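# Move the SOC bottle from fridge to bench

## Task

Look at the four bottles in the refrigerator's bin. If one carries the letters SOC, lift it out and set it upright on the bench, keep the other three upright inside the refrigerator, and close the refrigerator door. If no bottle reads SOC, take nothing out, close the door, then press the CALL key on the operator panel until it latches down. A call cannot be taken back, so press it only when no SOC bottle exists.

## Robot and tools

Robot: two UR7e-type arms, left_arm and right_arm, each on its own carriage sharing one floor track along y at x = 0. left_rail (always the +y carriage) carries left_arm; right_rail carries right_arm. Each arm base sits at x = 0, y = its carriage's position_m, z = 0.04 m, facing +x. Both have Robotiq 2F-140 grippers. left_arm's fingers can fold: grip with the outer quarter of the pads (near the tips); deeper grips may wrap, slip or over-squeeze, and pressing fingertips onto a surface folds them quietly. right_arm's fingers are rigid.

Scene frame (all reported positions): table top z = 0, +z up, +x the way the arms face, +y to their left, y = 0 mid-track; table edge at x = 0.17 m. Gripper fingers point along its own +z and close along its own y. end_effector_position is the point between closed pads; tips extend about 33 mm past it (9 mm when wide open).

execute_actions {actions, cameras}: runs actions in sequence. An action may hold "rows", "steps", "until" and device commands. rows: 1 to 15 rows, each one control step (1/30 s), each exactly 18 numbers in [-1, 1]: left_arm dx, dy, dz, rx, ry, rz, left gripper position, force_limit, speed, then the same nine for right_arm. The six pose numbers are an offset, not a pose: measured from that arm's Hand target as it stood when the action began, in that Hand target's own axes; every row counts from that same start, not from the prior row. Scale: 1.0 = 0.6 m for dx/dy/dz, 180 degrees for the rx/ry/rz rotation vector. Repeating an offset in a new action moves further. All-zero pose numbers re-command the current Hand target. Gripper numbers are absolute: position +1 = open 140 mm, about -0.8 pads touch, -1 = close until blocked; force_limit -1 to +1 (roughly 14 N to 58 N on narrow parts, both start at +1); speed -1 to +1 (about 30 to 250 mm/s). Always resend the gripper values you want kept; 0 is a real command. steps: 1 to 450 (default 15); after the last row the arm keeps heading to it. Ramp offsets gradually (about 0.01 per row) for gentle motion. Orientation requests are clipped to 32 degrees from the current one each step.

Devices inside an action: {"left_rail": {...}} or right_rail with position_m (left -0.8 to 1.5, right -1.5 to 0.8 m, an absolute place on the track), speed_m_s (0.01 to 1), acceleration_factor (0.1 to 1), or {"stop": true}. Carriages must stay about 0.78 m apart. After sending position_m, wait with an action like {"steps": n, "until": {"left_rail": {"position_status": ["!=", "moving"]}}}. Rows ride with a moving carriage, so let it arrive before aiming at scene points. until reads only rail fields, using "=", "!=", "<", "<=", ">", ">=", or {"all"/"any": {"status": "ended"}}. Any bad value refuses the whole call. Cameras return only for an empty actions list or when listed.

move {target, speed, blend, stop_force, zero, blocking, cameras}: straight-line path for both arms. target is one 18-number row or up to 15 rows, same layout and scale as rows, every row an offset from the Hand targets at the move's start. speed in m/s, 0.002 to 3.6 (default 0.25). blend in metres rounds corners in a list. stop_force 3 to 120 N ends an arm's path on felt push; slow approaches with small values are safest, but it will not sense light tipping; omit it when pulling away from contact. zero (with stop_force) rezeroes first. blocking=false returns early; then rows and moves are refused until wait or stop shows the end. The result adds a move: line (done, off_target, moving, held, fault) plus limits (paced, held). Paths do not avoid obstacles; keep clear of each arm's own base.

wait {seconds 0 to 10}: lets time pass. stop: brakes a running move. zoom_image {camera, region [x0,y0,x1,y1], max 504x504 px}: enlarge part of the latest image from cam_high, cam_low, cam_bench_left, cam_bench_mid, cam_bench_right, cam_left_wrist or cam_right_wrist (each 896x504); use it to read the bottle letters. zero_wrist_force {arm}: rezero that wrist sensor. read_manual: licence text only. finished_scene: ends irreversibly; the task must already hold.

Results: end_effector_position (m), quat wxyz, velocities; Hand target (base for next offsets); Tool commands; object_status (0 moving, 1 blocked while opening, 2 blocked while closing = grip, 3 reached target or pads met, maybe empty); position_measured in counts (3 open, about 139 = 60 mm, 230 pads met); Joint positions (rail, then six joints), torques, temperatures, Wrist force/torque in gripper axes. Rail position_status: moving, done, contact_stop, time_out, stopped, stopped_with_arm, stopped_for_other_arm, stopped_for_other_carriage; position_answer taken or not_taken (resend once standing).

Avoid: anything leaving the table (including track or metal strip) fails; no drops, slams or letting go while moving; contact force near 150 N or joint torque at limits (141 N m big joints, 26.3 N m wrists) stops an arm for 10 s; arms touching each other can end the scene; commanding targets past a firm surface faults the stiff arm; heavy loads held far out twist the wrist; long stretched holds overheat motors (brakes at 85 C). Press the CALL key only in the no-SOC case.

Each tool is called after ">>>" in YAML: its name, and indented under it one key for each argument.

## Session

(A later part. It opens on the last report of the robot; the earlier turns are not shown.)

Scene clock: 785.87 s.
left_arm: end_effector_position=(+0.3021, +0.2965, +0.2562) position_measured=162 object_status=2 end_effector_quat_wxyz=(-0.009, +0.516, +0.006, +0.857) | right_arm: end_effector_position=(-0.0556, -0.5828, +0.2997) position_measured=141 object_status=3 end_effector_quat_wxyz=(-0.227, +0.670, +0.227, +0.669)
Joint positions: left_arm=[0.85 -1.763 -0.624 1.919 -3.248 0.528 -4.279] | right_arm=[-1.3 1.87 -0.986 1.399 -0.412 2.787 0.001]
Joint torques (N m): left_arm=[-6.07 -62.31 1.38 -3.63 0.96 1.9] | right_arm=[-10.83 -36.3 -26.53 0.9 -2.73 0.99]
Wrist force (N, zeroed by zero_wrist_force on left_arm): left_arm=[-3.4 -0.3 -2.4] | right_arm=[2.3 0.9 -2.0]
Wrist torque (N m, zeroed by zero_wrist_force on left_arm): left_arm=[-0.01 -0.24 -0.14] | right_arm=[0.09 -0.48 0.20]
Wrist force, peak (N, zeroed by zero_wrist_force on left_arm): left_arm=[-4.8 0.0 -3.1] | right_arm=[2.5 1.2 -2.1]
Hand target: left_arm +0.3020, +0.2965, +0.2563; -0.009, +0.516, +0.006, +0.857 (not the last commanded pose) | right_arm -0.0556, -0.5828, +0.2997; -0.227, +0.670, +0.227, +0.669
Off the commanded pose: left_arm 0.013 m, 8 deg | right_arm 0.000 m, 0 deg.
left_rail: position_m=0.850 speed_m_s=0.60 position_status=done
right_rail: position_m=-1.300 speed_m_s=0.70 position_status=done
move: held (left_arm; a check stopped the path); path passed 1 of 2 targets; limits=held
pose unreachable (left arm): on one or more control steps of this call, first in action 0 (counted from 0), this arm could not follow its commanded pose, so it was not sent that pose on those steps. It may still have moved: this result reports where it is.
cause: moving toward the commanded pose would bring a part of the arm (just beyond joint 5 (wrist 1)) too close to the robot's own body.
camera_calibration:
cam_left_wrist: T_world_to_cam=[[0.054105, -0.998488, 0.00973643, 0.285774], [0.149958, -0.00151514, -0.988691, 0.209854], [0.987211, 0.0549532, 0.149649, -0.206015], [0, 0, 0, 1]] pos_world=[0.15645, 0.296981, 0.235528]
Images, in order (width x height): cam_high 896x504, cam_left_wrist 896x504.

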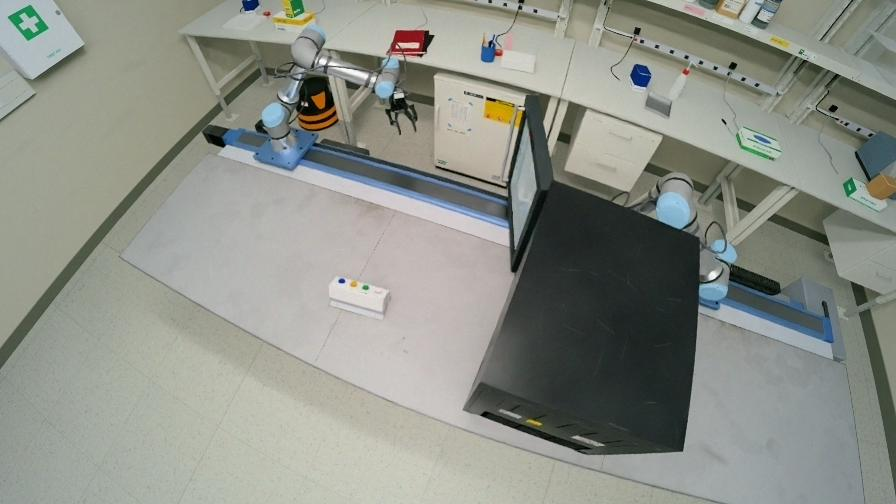

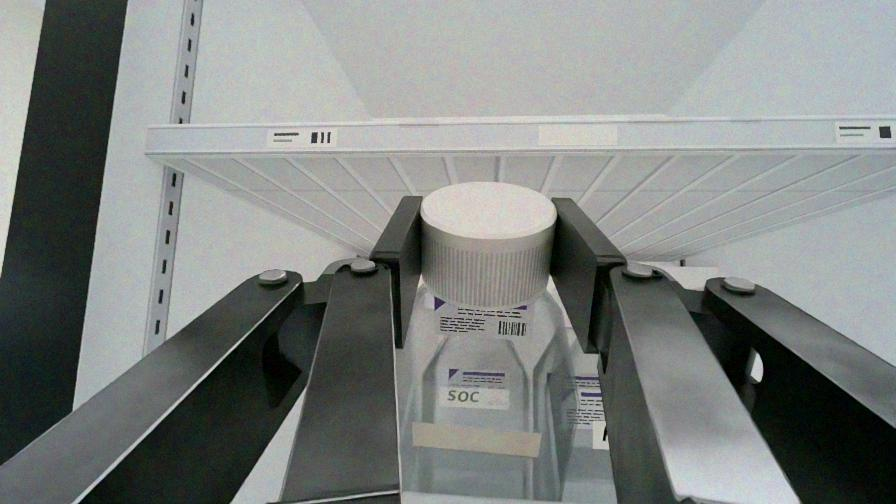

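>>> move:
  target:
    - [0.0388,0,-0.0097,0,0,0,-1,1,-1,0,0,0,0,0,0,-0.1,-0.3,-0.3]
    - [0.1013,0,-0.0285,0,0.0156,0,-1,1,-1,0,0,0,0,0,0,-0.1,-0.3,-0.3]
    - [0.1578,0,-0.062,0,0.0433,0,-1,1,-1,0,0,0,0,0,0,-0.1,-0.3,-0.3]
    - [0.2533,0,-0.0912,0,0.0433,0,-1,1,-1,0,0,0,0,0,0,-0.1,-0.3,-0.3]
  speed: 0.08
  blend: 0.004
  cameras: ["cam_left_wrist"]

Scene clock: 817.33 s.
left_arm: end_effector_position=(+0.1827, +0.2941, +0.3650) position_measured=162 object_status=2 end_effector_quat_wxyz=(-0.009, +0.456, +0.006, +0.890) | right_arm: end_effector_position=(-0.0556, -0.5828, +0.2997) position_measured=141 object_status=3 end_effector_quat_wxyz=(-0.227, +0.670, +0.227, +0.669)
Joint positions: left_arm=[0.85 -1.933 -0.767 1.93 -3.215 0.718 -4.108] | right_arm=[-1.3 1.87 -0.986 1.399 -0.412 2.787 0.001]
Joint torques (N m): left_arm=[-5.33 -60.47 -25.62 -0.35 4.1 1.83] | right_arm=[-10.06 -35.94 -26.58 1 -2.76 1.12]
Wrist force (N, zeroed by zero_wrist_force on left_arm): left_arm=[-3.2 -0.2 -3.1] | right_arm=[2.2 1.1 -2.1]
Wrist torque (N m, zeroed by zero_wrist_force on left_arm): left_arm=[0.00 -0.16 -0.13] | right_arm=[0.13 -0.45 0.20]
Wrist force, peak (N, zeroed by zero_wrist_force on left_arm): left_arm=[-4.5 -0.2 -2.6] | right_arm=[2.5 1.2 -2.2]
Hand target: left_arm +0.1826, +0.2941, +0.3650; -0.009, +0.456, +0.006, +0.890 | right_arm -0.0556, -0.5828, +0.2997; -0.227, +0.670, +0.227, +0.669
Off the commanded pose: left_arm 0.000 m, 0 deg | right_arm 0.000 m, 0 deg.
left_rail: position_m=0.850 speed_m_s=0.60 position_status=done
right_rail: position_m=-1.300 speed_m_s=0.70 position_status=done
move: done
camera_calibration:
cam_left_wrist: T_world_to_cam=[[0.0527185, -0.998511, 0.0139893, 0.287533], [0.282504, 0.001476, -0.959265, 0.299503], [0.957816, 0.054523, 0.282162, -0.147193], [0, 0, 0, 1]] pos_world=[0.0412151, 0.294689, 0.324812]
Images, in order (width x height): cam_left_wrist 896x504.

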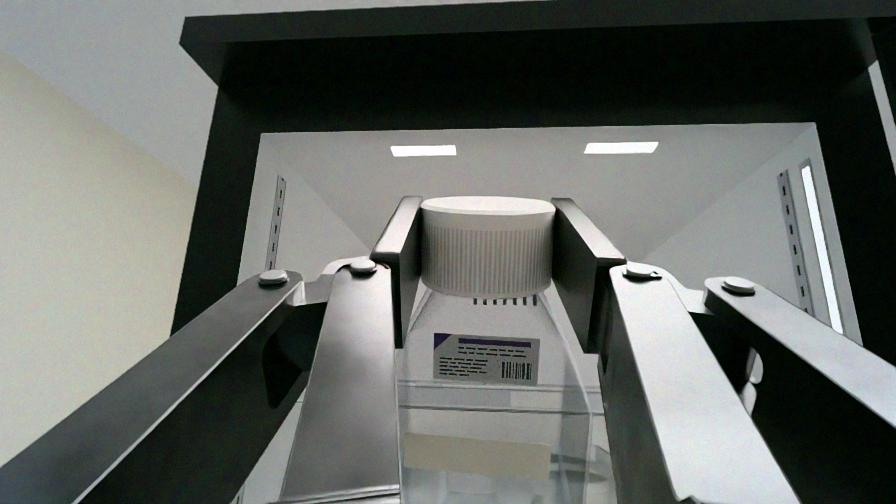

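>>> move:
  target:
    - [0.1255,0,-0.0577,0,0,0,-1,1,-1,0,0,0,0,0,0,-0.1,-0.3,-0.3]
    - [0.2137,0,0.0995,0,-0.25,0,-1,1,-1,0,0,0,0,0,0,-0.1,-0.3,-0.3]
  speed: 0.15
  blend: 0.02
  cameras: ["cam_left_wrist"]

Scene clock: 832.90 s.
left_arm: end_effector_position=(+0.1563, +0.2938, +0.5040) position_measured=162 object_status=2 end_effector_quat_wxyz=(-0.006, +0.762, +0.009, +0.647) | right_arm: end_effector_position=(-0.0556, -0.5828, +0.2997) position_measured=141 object_status=3 end_effector_quat_wxyz=(-0.227, +0.670, +0.227, +0.669)
Joint positions: left_arm=[0.85 -2.063 -1.024 1.297 -3.737 0.537 -2.864] | right_arm=[-1.3 1.87 -0.986 1.399 -0.412 2.787 0.001]
Joint torques (N m): left_arm=[7.31 -33.01 -34.45 1.23 0.63 1.96] | right_arm=[-9.06 -36.7 -25.53 0.91 -2.81 1.15]
Wrist force (N, zeroed by zero_wrist_force on left_arm): left_arm=[-3.2 -0.3 0.8] | right_arm=[2.0 1.1 -2.2]
Wrist torque (N m, zeroed by zero_wrist_force on left_arm): left_arm=[-0.04 -0.03 -0.16] | right_arm=[0.14 -0.40 0.19]
Wrist force, peak (N, zeroed by zero_wrist_force on left_arm): left_arm=[-5.0 -0.2 -2.8] | right_arm=[2.4 1.1 -2.3]
Hand target: left_arm +0.1563, +0.2938, +0.5040; -0.006, +0.762, +0.009, +0.647 | right_arm -0.0556, -0.5828, +0.2997; -0.227, +0.670, +0.227, +0.669
Off the commanded pose: left_arm 0.000 m, 0 deg | right_arm 0.000 m, 0 deg.
left_rail: position_m=0.850 speed_m_s=0.60 position_status=done
right_rail: position_m=-1.300 speed_m_s=0.70 position_status=done
move: done
camera_calibration:
cam_left_wrist: T_world_to_cam=[[0.0521875, -0.998569, -0.0116481, 0.299693], [-0.478258, -0.0147521, -0.878096, 0.523034], [0.876668, 0.0513964, -0.478343, 0.23566], [0, 0, 0, 1]] pos_world=[0.0279095, 0.294868, 0.575491]
Images, in order (width x height): cam_left_wrist 896x504.

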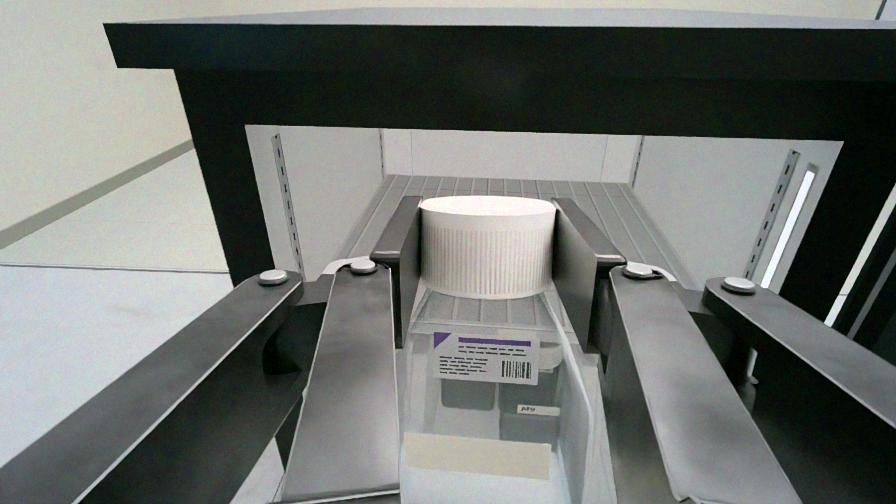

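>>> execute_actions:
  actions:
    - {"left_rail":{"position_m":1.3,"speed_m_s":0.5,"acceleration_factor":0.4},"steps":150,"until":{"left_rail":{"position_status":["!=","moving"]}}}

>>> move:
  target:
    - [-0.076,0,0.425,0,0,0,-1,1,-1,0,0,0,0,0,0,-0.1,-0.3,-0.3]
    - [-0.555,0,0.331,0,0,0,-1,1,-1,0,0,0,0,0,0,-0.1,-0.3,-0.3]
  speed: 0.2
  blend: 0.03
  cameras: ["cam_left_wrist","cam_bench_left"]

Scene clock: 876.60 s.
left_arm: end_effector_position=(+0.1563, +0.7438, +0.5040) position_measured=162 object_status=2 end_effector_quat_wxyz=(-0.006, +0.762, +0.009, +0.647) | right_arm: end_effector_position=(-0.0556, -0.5828, +0.2997) position_measured=141 object_status=3 end_effector_quat_wxyz=(-0.227, +0.670, +0.227, +0.669)
Joint positions: left_arm=[1.3 -2.063 -1.024 1.297 -3.737 0.537 -2.864] | right_arm=[-1.3 1.87 -0.986 1.399 -0.412 2.787 0.001]
Joint torques (N m): left_arm=[1.21 -58.26 -25.04 2.55 -1.1 1.87] | right_arm=[-9.15 -36.45 -25.92 0.92 -2.73 1.22]
Wrist force (N, zeroed by zero_wrist_force on left_arm): left_arm=[-3.7 -0.1 0.6] | right_arm=[2.1 1.0 -1.9]
Wrist torque (N m, zeroed by zero_wrist_force on left_arm): left_arm=[0.01 0.06 -0.16] | right_arm=[0.10 -0.42 0.20]
Wrist force, peak (N, zeroed by zero_wrist_force on left_arm): left_arm=[-3.8 0.1 1.0] | right_arm=[2.3 1.2 -2.6]
Hand target: left_arm +0.1563, +0.7438, +0.5040; -0.006, +0.762, +0.009, +0.647 | right_arm -0.0556, -0.5828, +0.2997; -0.227, +0.670, +0.227, +0.669
Tool commands: left_gripper/position=-1.0 left_gripper/force_limit=+1.0 left_gripper/speed=-1.0 right_gripper/position=-0.1 right_gripper/force_limit=-0.3 right_gripper/speed=-0.3
Off the commanded pose: left_arm 0.000 m, 0 deg | right_arm 0.000 m, 0 deg.
left_rail: position_m=1.300 speed_m_s=0.50 position_status=done
right_rail: position_m=-1.300 speed_m_s=0.70 position_status=done

Scene clock: 880.20 s.
left_arm: end_effector_position=(+0.2976, +0.7345, +0.1580) position_measured=162 object_status=2 end_effector_quat_wxyz=(-0.035, +0.748, -0.026, +0.662) | right_arm: end_effector_position=(-0.0556, -0.5828, +0.2997) position_measured=141 object_status=3 end_effector_quat_wxyz=(-0.227, +0.670, +0.227, +0.669)
Joint positions: left_arm=[1.3 -1.826 -0.54 1.479 -4.502 0.298 -2.65] | right_arm=[-1.3 1.87 -0.986 1.399 -0.412 2.787 0.001]
Joint torques (N m): left_arm=[8.98 10.91 -12.08 -8.2 8.66 -0.3] | right_arm=[-9.57 -36.68 -26.17 0.83 -2.72 1.13]
Wrist force (N, zeroed by zero_wrist_force on left_arm): left_arm=[97.6 -9.9 -16.3] | right_arm=[2.0 1.0 -2.1]
Wrist torque (N m, zeroed by zero_wrist_force on left_arm): left_arm=[-0.19 0.18 -1.79] | right_arm=[0.11 -0.43 0.20]
Wrist force, peak (N, zeroed by zero_wrist_force on left_arm): left_arm=[119.1 -17.8 -21.5] | right_arm=[2.4 1.3 -2.3]
Hand target: left_arm +0.2983, +0.7463, +0.1432; -0.006, +0.762, +0.009, +0.647 | right_arm -0.0556, -0.5828, +0.2997; -0.227, +0.670, +0.227, +0.669
Off the commanded pose: left_arm 0.019 m, 6 deg | right_arm 0.000 m, 0 deg.
left_rail: position_m=1.300 speed_m_s=0.50 position_status=done
right_rail: position_m=-1.300 speed_m_s=0.70 position_status=done
move: off_target (left_arm)
camera_calibration:
cam_left_wrist: T_world_to_cam=[[0.0388633, -0.994328, -0.0990065, 0.743034], [-0.441684, 0.0717828, -0.894294, 0.221437], [0.896329, 0.0784848, -0.436389, -0.108697], [0, 0, 0, 1]] pos_world=[0.166357, 0.731455, 0.224161]
Images, in order (width x height): cam_bench_left 896x504, cam_left_wrist 896x504.

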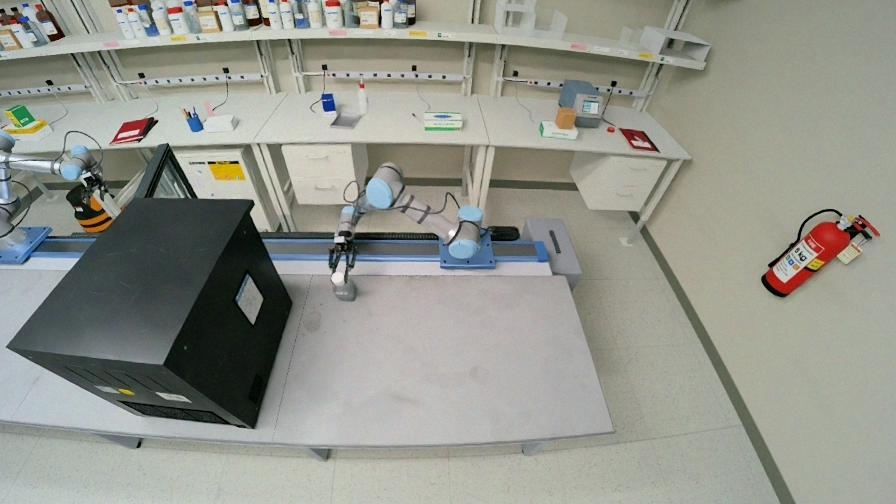

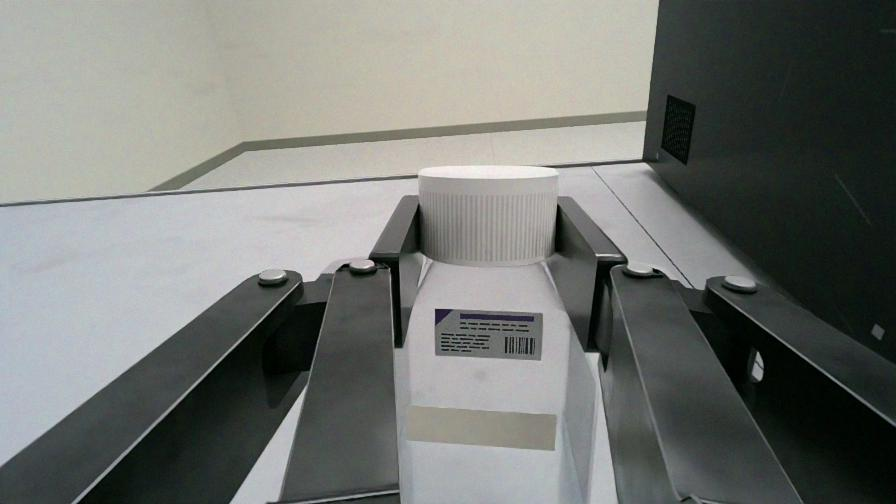

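>>> move:
  target: [0.0232,0,0.004,0,0,0,-1,1,-1,0,0,0,0,0,0,-0.1,-0.3,-0.3]
  speed: 0.03
  cameras: ["cam_left_wrist"]

Scene clock: 887.97 s.
left_arm: end_effector_position=(+0.3031, +0.7439, +0.1586) position_measured=162 object_status=2 end_effector_quat_wxyz=(-0.006, +0.760, +0.005, +0.650) | right_arm: end_effector_position=(-0.0556, -0.5828, +0.2997) position_measured=141 object_status=3 end_effector_quat_wxyz=(-0.227, +0.670, +0.227, +0.669)
Joint positions: left_arm=[1.3 -1.818 -0.573 1.487 -4.603 0.305 -2.612] | right_arm=[-1.3 1.87 -0.986 1.399 -0.412 2.787 0.001]
Joint torques (N m): left_arm=[5.77 -38.99 2.54 -8.3 8.21 0.09] | right_arm=[-10.11 -36.65 -25.7 0.83 -2.59 1.02]
Wrist force (N, zeroed by zero_wrist_force on left_arm): left_arm=[59.9 -4.1 -10.9] | right_arm=[2.0 1.0 -2.2]
Wrist torque (N m, zeroed by zero_wrist_force on left_arm): left_arm=[0.40 0.16 1.68] | right_arm=[0.11 -0.43 0.20]
Wrist force, peak (N, zeroed by zero_wrist_force on left_arm): left_arm=[99.7 -10.2 -16.3] | right_arm=[2.4 1.2 -2.3]
Hand target: left_arm +0.3030, +0.7464, +0.1566; -0.006, +0.762, +0.009, +0.647 | right_arm -0.0556, -0.5828, +0.2997; -0.227, +0.670, +0.227, +0.669
Off the commanded pose: left_arm 0.003 m, 1 deg | right_arm 0.000 m, 0 deg.
left_rail: position_m=1.300 speed_m_s=0.50 position_status=done
right_rail: position_m=-1.300 speed_m_s=0.70 position_status=done
move: done
camera_calibration:
cam_left_wrist: T_world_to_cam=[[0.0453859, -0.998836, -0.0163461, 0.740468], [-0.473287, -0.00708989, -0.88088, 0.289886], [0.879738, 0.0477159, -0.473058, -0.0803521], [0, 0, 0, 1]] pos_world=[0.174281, 0.745496, 0.229447]
Images, in order (width x height): cam_left_wrist 896x504.

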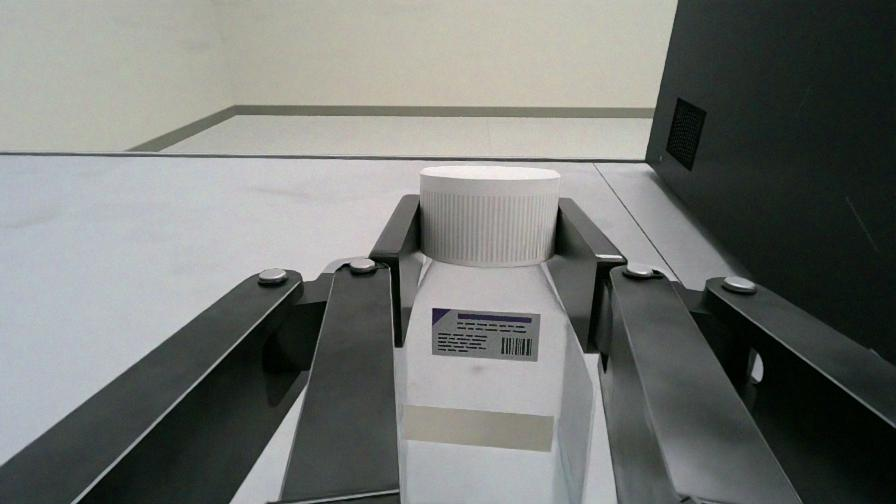

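Cap slid ~9 mm in the grip; still pushing 60 N. Raise another 4 mm.

>>> move:
  target: [0.0055,0,-0.0009,0,0,0,-1,1,-1,0,0,0,0,0,0,-0.1,-0.3,-0.3]
  speed: 0.03

Scene clock: 893.00 s.
left_arm: end_effector_position=(+0.3030, +0.7464, +0.1598) position_measured=162 object_status=2 end_effector_quat_wxyz=(-0.006, +0.762, +0.009, +0.647) | right_arm: end_effector_position=(-0.0556, -0.5828, +0.2997) position_measured=141 object_status=3 end_effector_quat_wxyz=(-0.227, +0.670, +0.227, +0.669)
Joint positions: left_arm=[1.3 -1.818 -0.579 1.489 -4.606 0.313 -2.611] | right_arm=[-1.3 1.87 -0.986 1.399 -0.412 2.787 0.001]
Joint torques (N m): left_arm=[6.86 -50.68 3.2 -1.15 6.52 2.08] | right_arm=[-8.55 -36.3 -26.22 1.02 -2.73 1.17]
Wrist force (N, zeroed by zero_wrist_force on left_arm): left_arm=[30.4 5.3 -3.9] | right_arm=[2.2 1.0 -2.0]
Wrist torque (N m, zeroed by zero_wrist_force on left_arm): left_arm=[-0.12 0.35 -0.22] | right_arm=[0.11 -0.46 0.20]
Wrist force, peak (N, zeroed by zero_wrist_force on left_arm): left_arm=[60.3 -3.9 -10.6] | right_arm=[2.5 1.1 -2.3]
Hand target: left_arm +0.3030, +0.7464, +0.1599; -0.006, +0.762, +0.009, +0.647 | right_arm -0.0556, -0.5828, +0.2997; -0.227, +0.670, +0.227, +0.669
Off the commanded pose: left_arm 0.000 m, 0 deg | right_arm 0.000 m, 0 deg.
left_rail: position_m=1.300 speed_m_s=0.50 position_status=done
right_rail: position_m=-1.300 speed_m_s=0.70 position_status=done
move: done

>>> move:
  target: [0.005,0,-0.0008,0,0,0,-1,1,-1,0,0,0,0,0,0,-0.1,-0.3,-0.3]
  speed: 0.03

Scene clock: 896.93 s.
left_arm: end_effector_position=(+0.3030, +0.7464, +0.1629) position_measured=162 object_status=2 end_effector_quat_wxyz=(-0.006, +0.762, +0.009, +0.647) | right_arm: end_effector_position=(-0.0556, -0.5828, +0.2997) position_measured=141 object_status=3 end_effector_quat_wxyz=(-0.227, +0.670, +0.227, +0.669)
Joint positions: left_arm=[1.3 -1.818 -0.585 1.49 -4.601 0.313 -2.611] | right_arm=[-1.3 1.87 -0.986 1.399 -0.412 2.787 0.001]
Joint torques (N m): left_arm=[2.24 -67.13 -2.38 4.19 -3.7 1.7] | right_arm=[-9.43 -36.24 -25.27 0.95 -2.67 1.06]
Wrist force (N, zeroed by zero_wrist_force on left_arm): left_arm=[-5.1 -3.7 0.0] | right_arm=[2.3 1.1 -2.0]
Wrist torque (N m, zeroed by zero_wrist_force on left_arm): left_arm=[-0.77 0.35 -0.15] | right_arm=[0.12 -0.47 0.20]
Wrist force, peak (N, zeroed by zero_wrist_force on left_arm): left_arm=[30.4 5.0 -4.1] | right_arm=[2.3 1.3 -2.3]
Hand target: left_arm +0.3030, +0.7464, +0.1629; -0.006, +0.762, +0.009, +0.647 | right_arm -0.0556, -0.5828, +0.2997; -0.227, +0.670, +0.227, +0.669
Off the commanded pose: left_arm 0.000 m, 0 deg | right_arm 0.000 m, 0 deg.
left_rail: position_m=1.300 speed_m_s=0.50 position_status=done
right_rail: position_m=-1.300 speed_m_s=0.70 position_status=done
move: done

>>> execute_actions:
  actions:
    - {"rows":[[-0.0015,0,0.0003,0,0,0,-1,1,-1,0,0,0,0,0,0,-0.1,-0.3,-0.3]],"steps":20}
    - {"rows":[[0,0,0,0,0,0,-0.2,-1,-1,0,0,0,0,0,0,-0.1,-0.3,-0.3]],"steps":30}
  cameras: ["cam_left_wrist"]

Scene clock: 904.23 s.
left_arm: end_effector_position=(+0.3030, +0.7464, +0.1620) position_measured=154 object_status=3 end_effector_quat_wxyz=(-0.006, +0.762, +0.009, +0.647) | right_arm: end_effector_position=(-0.0556, -0.5828, +0.2997) position_measured=141 object_status=3 end_effector_quat_wxyz=(-0.227, +0.670, +0.227, +0.669)
Joint positions: left_arm=[1.3 -1.818 -0.583 1.49 -4.602 0.313 -2.611] | right_arm=[-1.3 1.87 -0.986 1.399 -0.412 2.787 0.001]
Joint torques (N m): left_arm=[4.86 -42.11 -18.3 2.21 0.6 1.13] | right_arm=[-8.6 -36.35 -25.56 0.87 -2.78 1.11]
Wrist force (N, zeroed by zero_wrist_force on left_arm): left_arm=[-1.3 -3.9 -0.7] | right_arm=[2.3 0.9 -2.2]
Wrist torque (N m, zeroed by zero_wrist_force on left_arm): left_arm=[-0.82 0.27 -0.15] | right_arm=[0.09 -0.46 0.20]
Wrist force, peak (N, zeroed by zero_wrist_force on left_arm): left_arm=[-5.3 -4.2 0.0] | right_arm=[2.4 1.2 -2.4]
Hand target: left_arm +0.3030, +0.7464, +0.1620; -0.006, +0.762, +0.009, +0.647 | right_arm -0.0556, -0.5828, +0.2997; -0.227, +0.670, +0.227, +0.669
Off the commanded pose: left_arm 0.000 m, 0 deg | right_arm 0.000 m, 0 deg.
left_rail: position_m=1.300 speed_m_s=0.50 position_status=done
right_rail: position_m=-1.300 speed_m_s=0.70 position_status=done
camera_calibration:
cam_left_wrist: T_world_to_cam=[[0.0522784, -0.998564, -0.0116984, 0.739999], [-0.478376, -0.0147584, -0.878031, 0.299661], [0.876598, 0.0514983, -0.47846, -0.0797918], [0, 0, 0, 1]] pos_world=[0.17461, 0.747468, 0.233591]
Images, in order (width x height): cam_left_wrist 896x504.

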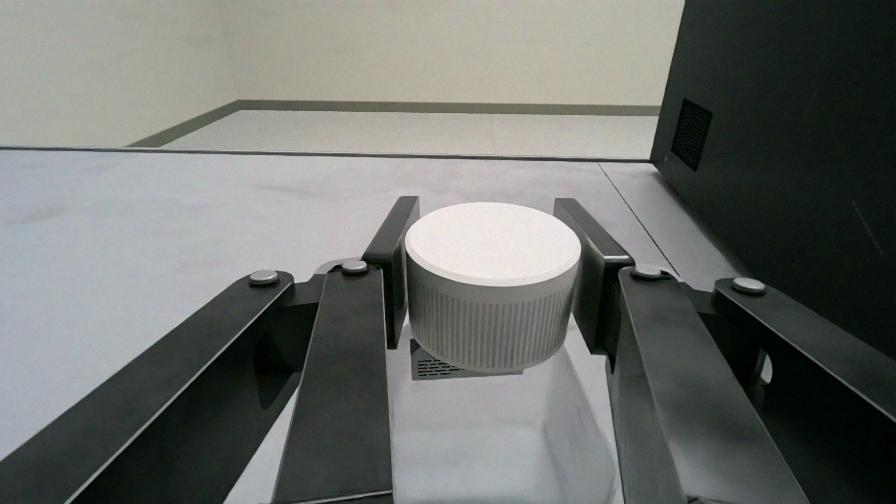

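>>> execute_actions:
  actions: []
  cameras: ["cam_bench_left","cam_low"]

>>> zoom_image:
  camera: "cam_bench_left"
  region: [280, 210, 420, 330]

>>> zoom_image:
  camera: "cam_low"
  region: [550, 180, 690, 300]

Scene clock: 913.97 s.
left_arm: end_effector_position=(+0.3030, +0.7464, +0.1620) position_measured=154 object_status=3 end_effector_quat_wxyz=(-0.006, +0.762, +0.009, +0.647) | right_arm: end_effector_position=(-0.0556, -0.5828, +0.2997) position_measured=141 object_status=3 end_effector_quat_wxyz=(-0.227, +0.670, +0.227, +0.669)
Joint positions: left_arm=[1.3 -1.818 -0.583 1.49 -4.602 0.313 -2.611] | right_arm=[-1.3 1.87 -0.986 1.399 -0.412 2.787 0.001]
Joint velocities: within noise
Joint torques (N m): left_arm=[-6.12 -51.93 -2.75 3.29 0.56 -1.36] | right_arm=[-7.92 -36.04 -25.09 0.92 -2.84 1.1]
Motor temperatures (°C): left_arm=[32 35 33 37 37 41] | right_arm=[31 33 30 35 40 36]
Wrist force (N, zeroed by zero_wrist_force on left_arm): left_arm=[-1.3 -3.8 -0.5] | right_arm=[2.2 1.0 -2.2]
Wrist torque (N m, zeroed by zero_wrist_force on left_arm): left_arm=[-0.80 0.28 -0.16] | right_arm=[0.12 -0.46 0.20]
Wrist force, peak (N, zeroed by zero_wrist_force on left_arm): left_arm=[-1.4 -4.3 -0.6] | right_arm=[2.4 1.3 -2.4]
Hand target: left_arm +0.3030, +0.7464, +0.1620; -0.006, +0.762, +0.009, +0.647 | right_arm -0.0556, -0.5828, +0.2997; -0.227, +0.670, +0.227, +0.669
Tool commands: left_gripper/position=-0.2 left_gripper/force_limit=-1.0 left_gripper/speed=-1.0 right_gripper/position=-0.1 right_gripper/force_limit=-0.3 right_gripper/speed=-0.3
Off the commanded pose: left_arm 0.000 m, 0 deg | right_arm 0.000 m, 0 deg.
left_rail: position_m=1.300 speed_m_s=0.50 position_status=done
right_rail: position_m=-1.300 speed_m_s=0.70 position_status=done
Images, in order (width x height): cam_low 896x504, cam_bench_left 896x504.

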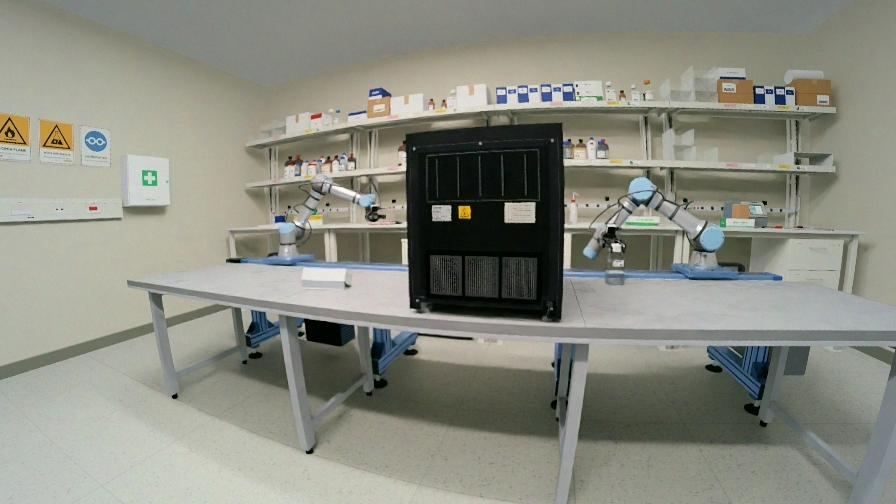

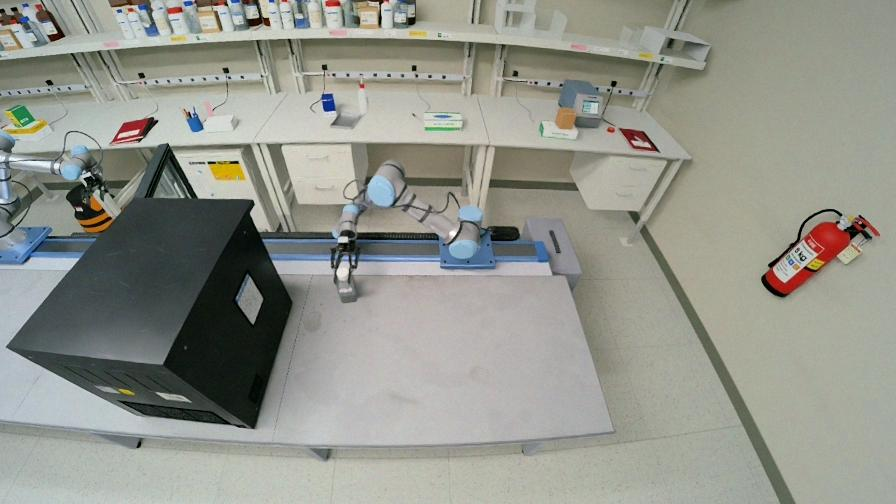

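Scaled by 3.600 from the camera's 896x504 image, which has a finer 1280x720 frame.

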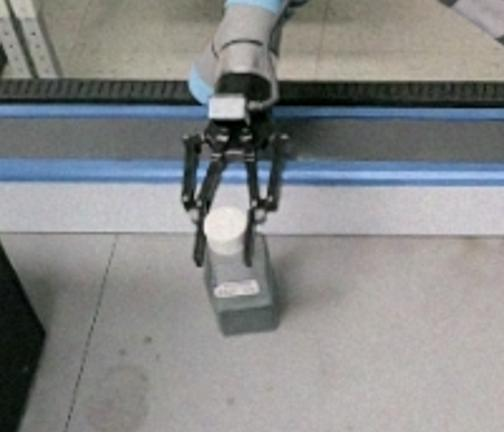

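Scaled by 3.600 from the camera's 896x504 image, which has a finer 1280x720 frame.

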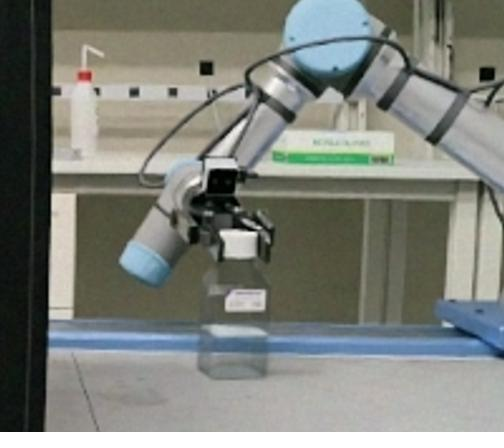

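>>> move:
  target:
    - [0,0,0,0,0,0,-0.003,-1,0,0,0,0,0,0,0,-0.1,-0.3,-0.3]
    - [-0.024,0,-0.25,0,0,0,-0.003,-1,0,0,0,0,0,0,0,-0.1,-0.3,-0.3]
    - [0.1205,0,-0.295,0,0.111,0,-0.003,-1,0,0,0,0,0,0,0,-0.1,-0.3,-0.3]
  speed: [0.1,0.1,0.25]
  cameras: ["cam_left_wrist","cam_bench_left"]

>>> execute_actions:
  actions:
    - {"left_rail":{"position_m":0.85,"acceleration_factor":0.6},"steps":150,"until":{"left_rail":{"position_status":["!=","moving"]}}}
  cameras: ["cam_left_wrist"]

Scene clock: 985.53 s.
left_arm: end_effector_position=(+0.1401, +0.7430, +0.2620) position_measured=129 object_status=3 end_effector_quat_wxyz=(-0.008, +0.638, +0.008, +0.770) | right_arm: end_effector_position=(-0.0556, -0.5828, +0.2997) position_measured=141 object_status=3 end_effector_quat_wxyz=(-0.227, +0.670, +0.227, +0.669)
Joint positions: left_arm=[1.3 -2.085 -0.627 1.682 -3.843 0.565 -3.445] | right_arm=[-1.3 1.87 -0.986 1.399 -0.412 2.787 0.001]
Joint torques (N m): left_arm=[7.09 -62.84 -0.7 1.57 2.32 -1.85] | right_arm=[-7.53 -36.59 -24.79 1 -2.77 1.09]
Wrist force (N, zeroed by zero_wrist_force on left_arm): left_arm=[-1.5 -4.0 -1.0] | right_arm=[2.5 1.0 -2.2]
Wrist torque (N m, zeroed by zero_wrist_force on left_arm): left_arm=[-0.81 0.35 0.00] | right_arm=[0.10 -0.50 0.20]
Wrist force, peak (N, zeroed by zero_wrist_force on left_arm): left_arm=[-1.8 -4.4 -1.2] | right_arm=[2.4 1.1 -2.5]
Hand target: left_arm +0.1401, +0.7430, +0.2620; -0.008, +0.638, +0.008, +0.770 | right_arm -0.0556, -0.5828, +0.2997; -0.227, +0.670, +0.227, +0.669
Off the commanded pose: left_arm 0.000 m, 0 deg | right_arm 0.000 m, 0 deg.
left_rail: position_m=1.300 speed_m_s=0.50 position_status=done
right_rail: position_m=-1.300 speed_m_s=0.70 position_status=done
move: done
camera_calibration:
cam_left_wrist: T_world_to_cam=[[0.0549998, -0.998486, -0.00032076, 0.742914], [-0.149599, -0.00792275, -0.988715, 0.287316], [0.987216, 0.0544271, -0.149808, 0.00725414], [0, 0, 0, 1]] pos_world=[-0.00503932, 0.743671, 0.285399]
Images, in order (width x height): cam_bench_left 896x504, cam_left_wrist 896x504.

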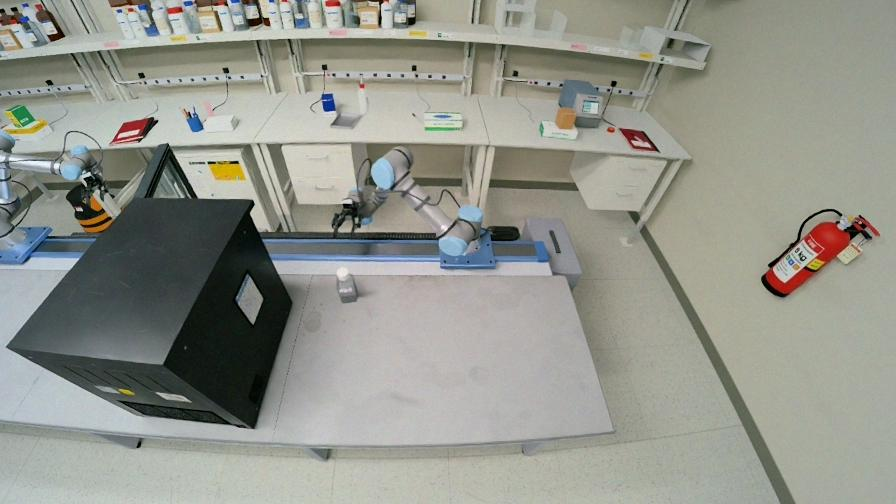

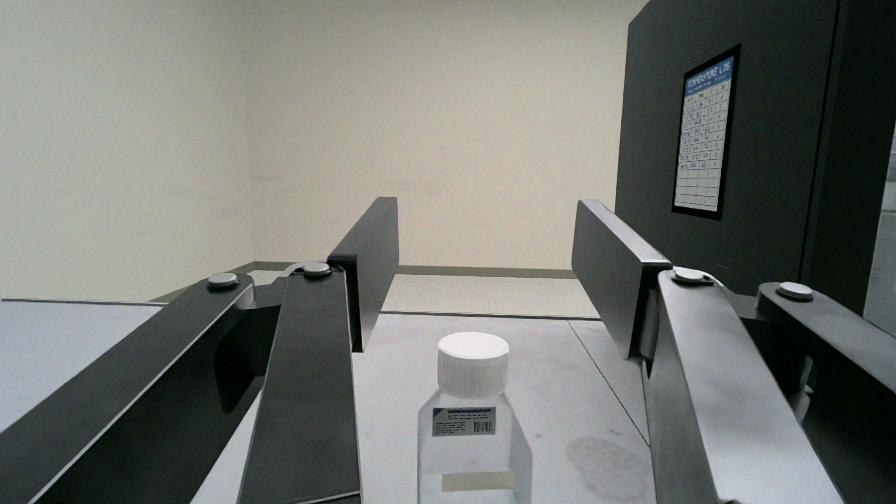

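Scene clock: 987.57 s.
left_arm: end_effector_position=(+0.1401, +0.2931, +0.2621) position_measured=129 object_status=3 end_effector_quat_wxyz=(-0.008, +0.638, +0.008, +0.770) | right_arm: end_effector_position=(-0.0556, -0.5828, +0.2997) position_measured=141 object_status=3 end_effector_quat_wxyz=(-0.227, +0.670, +0.227, +0.669)
Joint positions: left_arm=[0.85 -2.085 -0.627 1.682 -3.843 0.565 -3.445] | right_arm=[-1.3 1.87 -0.986 1.399 -0.412 2.787 0.001]
Joint torques (N m): left_arm=[2.78 -56.32 -13.41 0.77 0.09 -1.69] | right_arm=[-8.55 -36.3 -25.15 0.8 -2.69 1.01]
Wrist force (N, zeroed by zero_wrist_force on left_arm): left_arm=[-1.5 -3.8 -1.1] | right_arm=[2.4 0.9 -2.2]
Wrist torque (N m, zeroed by zero_wrist_force on left_arm): left_arm=[-0.77 0.36 0.00] | right_arm=[0.08 -0.49 0.20]
Wrist force, peak (N, zeroed by zero_wrist_force on left_arm): left_arm=[-1.4 -5.4 -1.2] | right_arm=[2.5 1.0 -2.4]
Hand target: left_arm +0.1401, +0.2930, +0.2620; -0.008, +0.638, +0.008, +0.770 | right_arm -0.0556, -0.5828, +0.2997; -0.227, +0.670, +0.227, +0.669
Tool commands: left_gripper/position=-0.003 left_gripper/force_limit=-1.0 left_gripper/speed=+0.0 right_gripper/position=-0.1 right_gripper/force_limit=-0.3 right_gripper/speed=-0.3
Off the commanded pose: left_arm 0.000 m, 0 deg | right_arm 0.000 m, 0 deg.
left_rail: position_m=0.850 speed_m_s=0.50 position_status=done
right_rail: position_m=-1.300 speed_m_s=0.70 position_status=done
camera_calibration:
cam_left_wrist: T_world_to_cam=[[0.0549947, -0.998487, -0.00031523, 0.293593], [-0.149583, -0.00792658, -0.988717, 0.283753], [0.987219, 0.0544214, -0.149792, 0.0317435], [0, 0, 0, 1]] pos_world=[-0.00503932, 0.293671, 0.285399]
Images, in order (width x height): cam_left_wrist 896x504.

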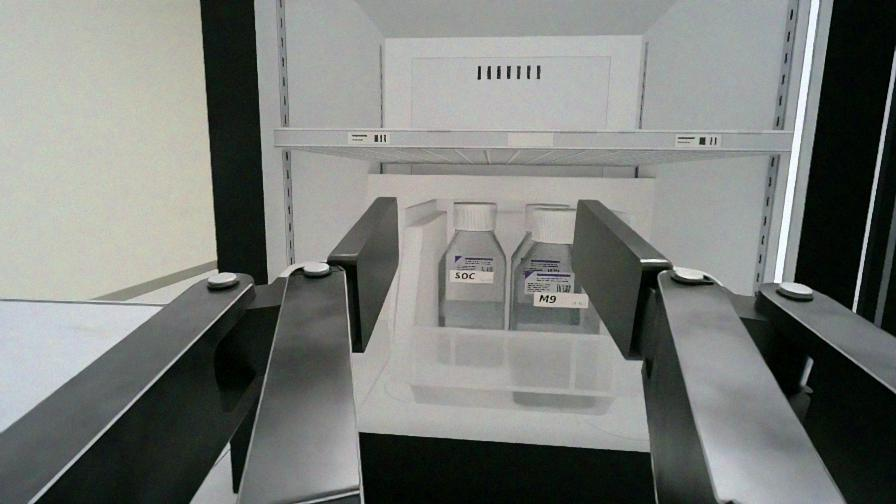

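>>> move:
  target: [-0.1044,-0.0045,0.4215,0,0,0,-0.003,-1,0,0,0,0,0,0,0,-0.1,-0.3,-0.3]
  speed: 0.15
  stop_force: 12
  cameras: ["cam_left_wrist"]

Scene clock: 1007.50 s.
left_arm: end_effector_position=(+0.4001, +0.3013, +0.2472) position_measured=129 object_status=3 end_effector_quat_wxyz=(-0.008, +0.638, +0.008, +0.770) | right_arm: end_effector_position=(-0.0556, -0.5828, +0.2997) position_measured=141 object_status=3 end_effector_quat_wxyz=(-0.227, +0.670, +0.227, +0.669)
Joint positions: left_arm=[0.85 -1.641 -0.79 1.944 -3.181 0.207 -4.25] | right_arm=[-1.3 1.87 -0.986 1.399 -0.412 2.787 0.001]
Joint torques (N m): left_arm=[6.36 -59.4 -1.3 -0.95 3.83 -1.77] | right_arm=[-7.62 -36.24 -24.89 0.84 -2.65 1.09]
Wrist force (N, zeroed by zero_wrist_force on left_arm): left_arm=[-1.6 -4.0 -1.2] | right_arm=[2.0 1.0 -2.3]
Wrist torque (N m, zeroed by zero_wrist_force on left_arm): left_arm=[-0.82 0.39 0.00] | right_arm=[0.09 -0.42 0.20]
Wrist force, peak (N, zeroed by zero_wrist_force on left_arm): left_arm=[-2.0 -4.3 -1.5] | right_arm=[2.5 1.1 -2.5]
Hand target: left_arm +0.4001, +0.3013, +0.2472; -0.008, +0.638, +0.008, +0.770 | right_arm -0.0556, -0.5828, +0.2997; -0.227, +0.670, +0.227, +0.669
Off the commanded pose: left_arm 0.000 m, 0 deg | right_arm 0.000 m, 0 deg.
left_rail: position_m=0.850 speed_m_s=0.50 position_status=done
right_rail: position_m=-1.300 speed_m_s=0.70 position_status=done
move: done
camera_calibration:
cam_left_wrist: T_world_to_cam=[[0.0549938, -0.998487, -0.000321252, 0.287579], [-0.149583, -0.00792049, -0.988717, 0.308075], [0.987219, 0.0544213, -0.149792, -0.227602], [0, 0, 0, 1]] pos_world=[0.254961, 0.301971, 0.270599]
Images, in order (width x height): cam_left_wrist 896x504.

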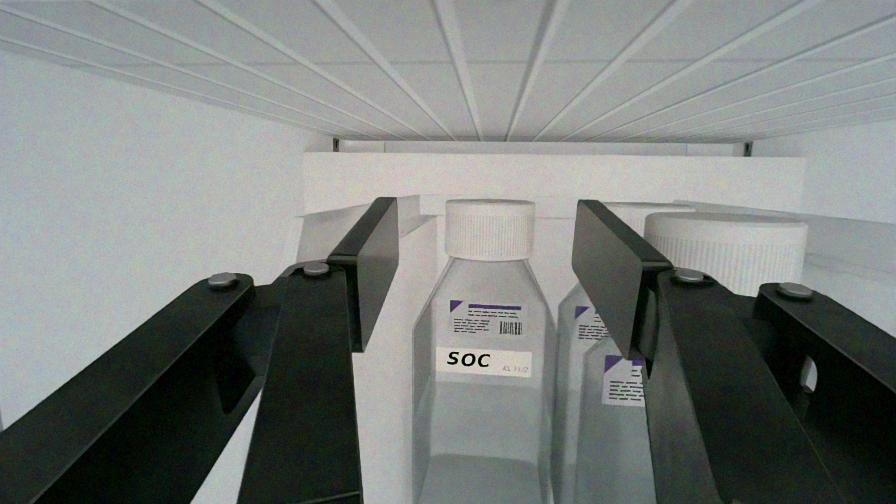

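>>> move:
  target: [-0.0284,0.0075,0.114,0,0,0,-0.003,-1,0,0,0,0,0,0,0,-0.1,-0.3,-0.3]
  speed: 0.08
  stop_force: 10
  cameras: ["cam_left_wrist"]

Scene clock: 1019.67 s.
left_arm: end_effector_position=(+0.4192, +0.3014, +0.2461) position_measured=129 object_status=3 end_effector_quat_wxyz=(-0.010, +0.640, +0.011, +0.768) | right_arm: end_effector_position=(-0.0556, -0.5828, +0.2997) position_measured=141 object_status=3 end_effector_quat_wxyz=(-0.227, +0.670, +0.227, +0.669)
Joint positions: left_arm=[0.85 -1.607 -0.813 1.943 -3.045 0.193 -4.366] | right_arm=[-1.3 1.87 -0.986 1.399 -0.412 2.787 0.001]
Joint torques (N m): left_arm=[-3.9 -30.72 -24.69 -4.18 3.29 1.56] | right_arm=[-7.75 -36.95 -24.66 0.88 -2.78 1.01]
Wrist force (N, zeroed by zero_wrist_force on left_arm): left_arm=[1.8 -1.2 -3.2] | right_arm=[2.2 1.1 -2.2]
Wrist torque (N m, zeroed by zero_wrist_force on left_arm): left_arm=[-0.46 0.26 -0.03] | right_arm=[0.13 -0.46 0.20]
Wrist force, peak (N, zeroed by zero_wrist_force on left_arm): left_arm=[21.5 4.9 -45.6] | right_arm=[2.7 1.4 -2.3]
Hand target: left_arm +0.4192, +0.3014, +0.2461; -0.010, +0.640, +0.011, +0.768 (not the last commanded pose) | right_arm -0.0556, -0.5828, +0.2997; -0.227, +0.670, +0.227, +0.669
Off the commanded pose: left_arm 0.052 m, 1 deg | right_arm 0.000 m, 0 deg.
left_rail: position_m=0.850 speed_m_s=0.50 position_status=done
right_rail: position_m=-1.300 speed_m_s=0.70 position_status=done
move: contact (left_arm)
camera_calibration:
cam_left_wrist: T_world_to_cam=[[0.0627759, -0.998027, 0.00111042, 0.282839], [-0.153531, -0.0107565, -0.988085, 0.312221], [0.986148, 0.0618574, -0.153904, -0.247333], [0, 0, 0, 1]] pos_world=[0.274087, 0.300939, 0.270121]
Images, in order (width x height): cam_left_wrist 896x504.

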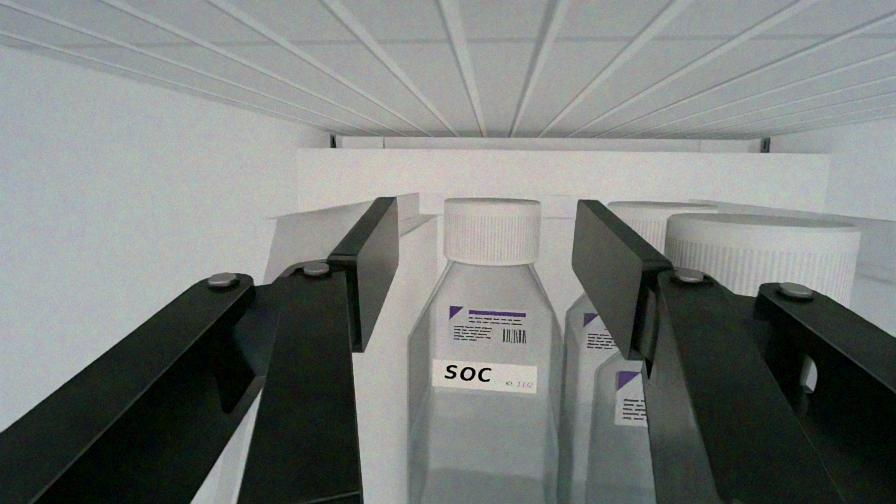

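>>> move:
  target:
    - [0.0029,0.0052,-0.0315,0,0,0,-0.003,-1,0,0,0,0,0,0,0,-0.1,-0.3,-0.3]
    - [0.0058,0.0105,-0.0315,-0.0094,0,0,-0.08,-1,0,0,0,0,0,0,0,-0.1,-0.3,-0.3]
  speed: 0.08
  cameras: ["cam_left_wrist"]

Scene clock: 1060.53 s.
left_arm: end_effector_position=(+0.4002, +0.2945, +0.2462) position_measured=139 object_status=3 end_effector_quat_wxyz=(-0.001, +0.640, -0.001, +0.768) | right_arm: end_effector_position=(-0.0556, -0.5828, +0.2997) position_measured=141 object_status=3 end_effector_quat_wxyz=(-0.227, +0.670, +0.227, +0.669)
Joint positions: left_arm=[0.85 -1.642 -0.813 1.957 -3.082 0.195 -4.337] | right_arm=[-1.3 1.87 -0.986 1.399 -0.412 2.787 0.001]
Joint torques (N m): left_arm=[7.87 -58.48 -1.6 -1.08 0.29 -1.82] | right_arm=[-7.02 -36.39 -25.35 0.84 -2.84 1.07]
Wrist force (N, zeroed by zero_wrist_force on left_arm): left_arm=[-1.7 -3.1 -1.4] | right_arm=[2.6 1.1 -2.3]
Wrist torque (N m, zeroed by zero_wrist_force on left_arm): left_arm=[-0.63 0.41 0.00] | right_arm=[0.13 -0.54 0.21]
Wrist force, peak (N, zeroed by zero_wrist_force on left_arm): left_arm=[2.0 -1.5 -3.5] | right_arm=[2.7 1.0 -2.6]
Hand target: left_arm +0.4002, +0.2945, +0.2462; -0.001, +0.640, -0.001, +0.768 | right_arm -0.0556, -0.5828, +0.2997; -0.227, +0.670, +0.227, +0.669
Off the commanded pose: left_arm 0.000 m, 0 deg | right_arm 0.000 m, 0 deg.
left_rail: position_m=0.850 speed_m_s=0.50 position_status=done
right_rail: position_m=-1.300 speed_m_s=0.70 position_status=done
move: done
camera_calibration:
cam_left_wrist: T_world_to_cam=[[0.0337984, -0.99942, -0.00421996, 0.290499], [-0.153775, -0.00102817, -0.988105, 0.306432], [0.987528, 0.0340453, -0.15372, -0.220617], [0, 0, 0, 1]] pos_world=[0.255168, 0.298156, 0.270099]
Images, in order (width x height): cam_left_wrist 896x504.

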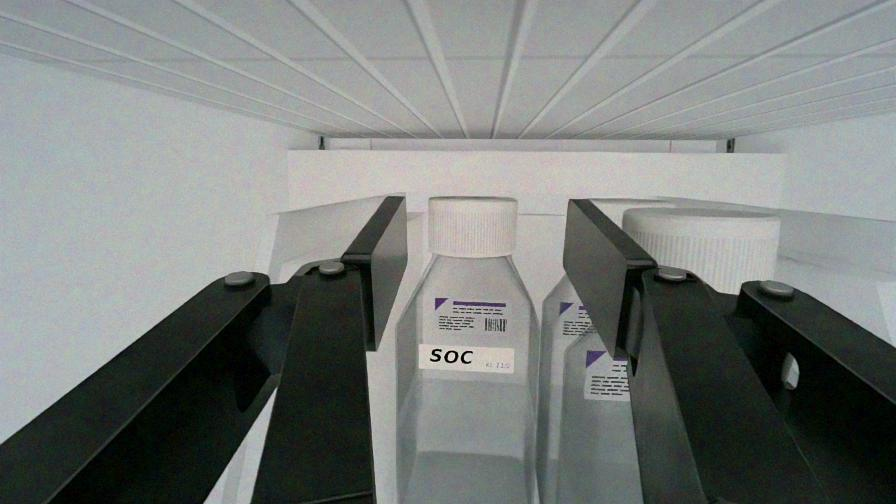

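>>> move:
  target: [-0.0242,-0.0008,0.115,0,0,0,-0.08,-1,0,0,0,0,0,0,0,-0.1,-0.3,-0.3]
  speed: 0.04
  stop_force: 10
  cameras: ["cam_left_wrist"]

Scene clock: 1071.57 s.
left_arm: end_effector_position=(+0.4305, +0.2952, +0.2453) position_measured=139 object_status=3 end_effector_quat_wxyz=(-0.003, +0.641, +0.001, +0.768) | right_arm: end_effector_position=(-0.0556, -0.5828, +0.2997) position_measured=141 object_status=3 end_effector_quat_wxyz=(-0.227, +0.670, +0.227, +0.669)
Joint positions: left_arm=[0.85 -1.587 -0.866 1.96 -2.783 0.182 -4.591] | right_arm=[-1.3 1.87 -0.986 1.399 -0.412 2.787 0.001]
Joint torques (N m): left_arm=[-4.4 -28.2 -13.61 -4.12 1.2 1.5] | right_arm=[-6.94 -36.19 -24.96 0.87 -2.69 1.1]
Wrist force (N, zeroed by zero_wrist_force on left_arm): left_arm=[4.4 -3.8 -4.6] | right_arm=[2.2 1.1 -2.4]
Wrist torque (N m, zeroed by zero_wrist_force on left_arm): left_arm=[-0.52 0.08 0.19] | right_arm=[0.13 -0.45 0.20]
Wrist force, peak (N, zeroed by zero_wrist_force on left_arm): left_arm=[17.0 -6.3 -36.4] | right_arm=[2.6 1.2 -2.5]
Hand target: left_arm +0.4305, +0.2952, +0.2454; -0.003, +0.640, +0.001, +0.768 (not the last commanded pose) | right_arm -0.0556, -0.5828, +0.2997; -0.227, +0.670, +0.227, +0.669
Off the commanded pose: left_arm 0.040 m, 0 deg | right_arm 0.000 m, 0 deg.
left_rail: position_m=0.850 speed_m_s=0.50 position_status=done
right_rail: position_m=-1.300 speed_m_s=0.70 position_status=done
move: contact (left_arm)
camera_calibration:
cam_left_wrist: T_world_to_cam=[[0.0393853, -0.999218, -0.00358659, 0.287523], [-0.155148, -0.0025694, -0.987888, 0.311302], [0.987106, 0.0394648, -0.155127, -0.251762], [0, 0, 0, 1]] pos_world=[0.285489, 0.298034, 0.269508]
Images, in order (width x height): cam_left_wrist 896x504.

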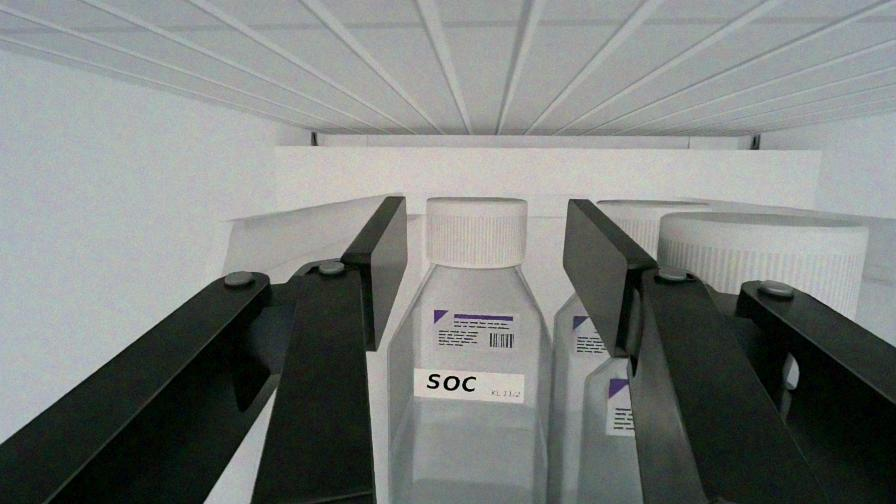

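>>> zoom_image:
  camera: "cam_left_wrist"
  region: [180, 150, 460, 350]

Scaled by 1.800 from the camera's 896x504 image, which has a finer 1280x720 frame.

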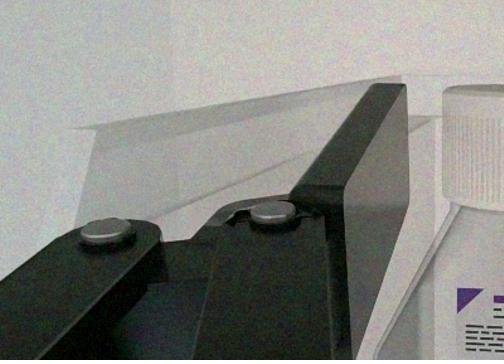

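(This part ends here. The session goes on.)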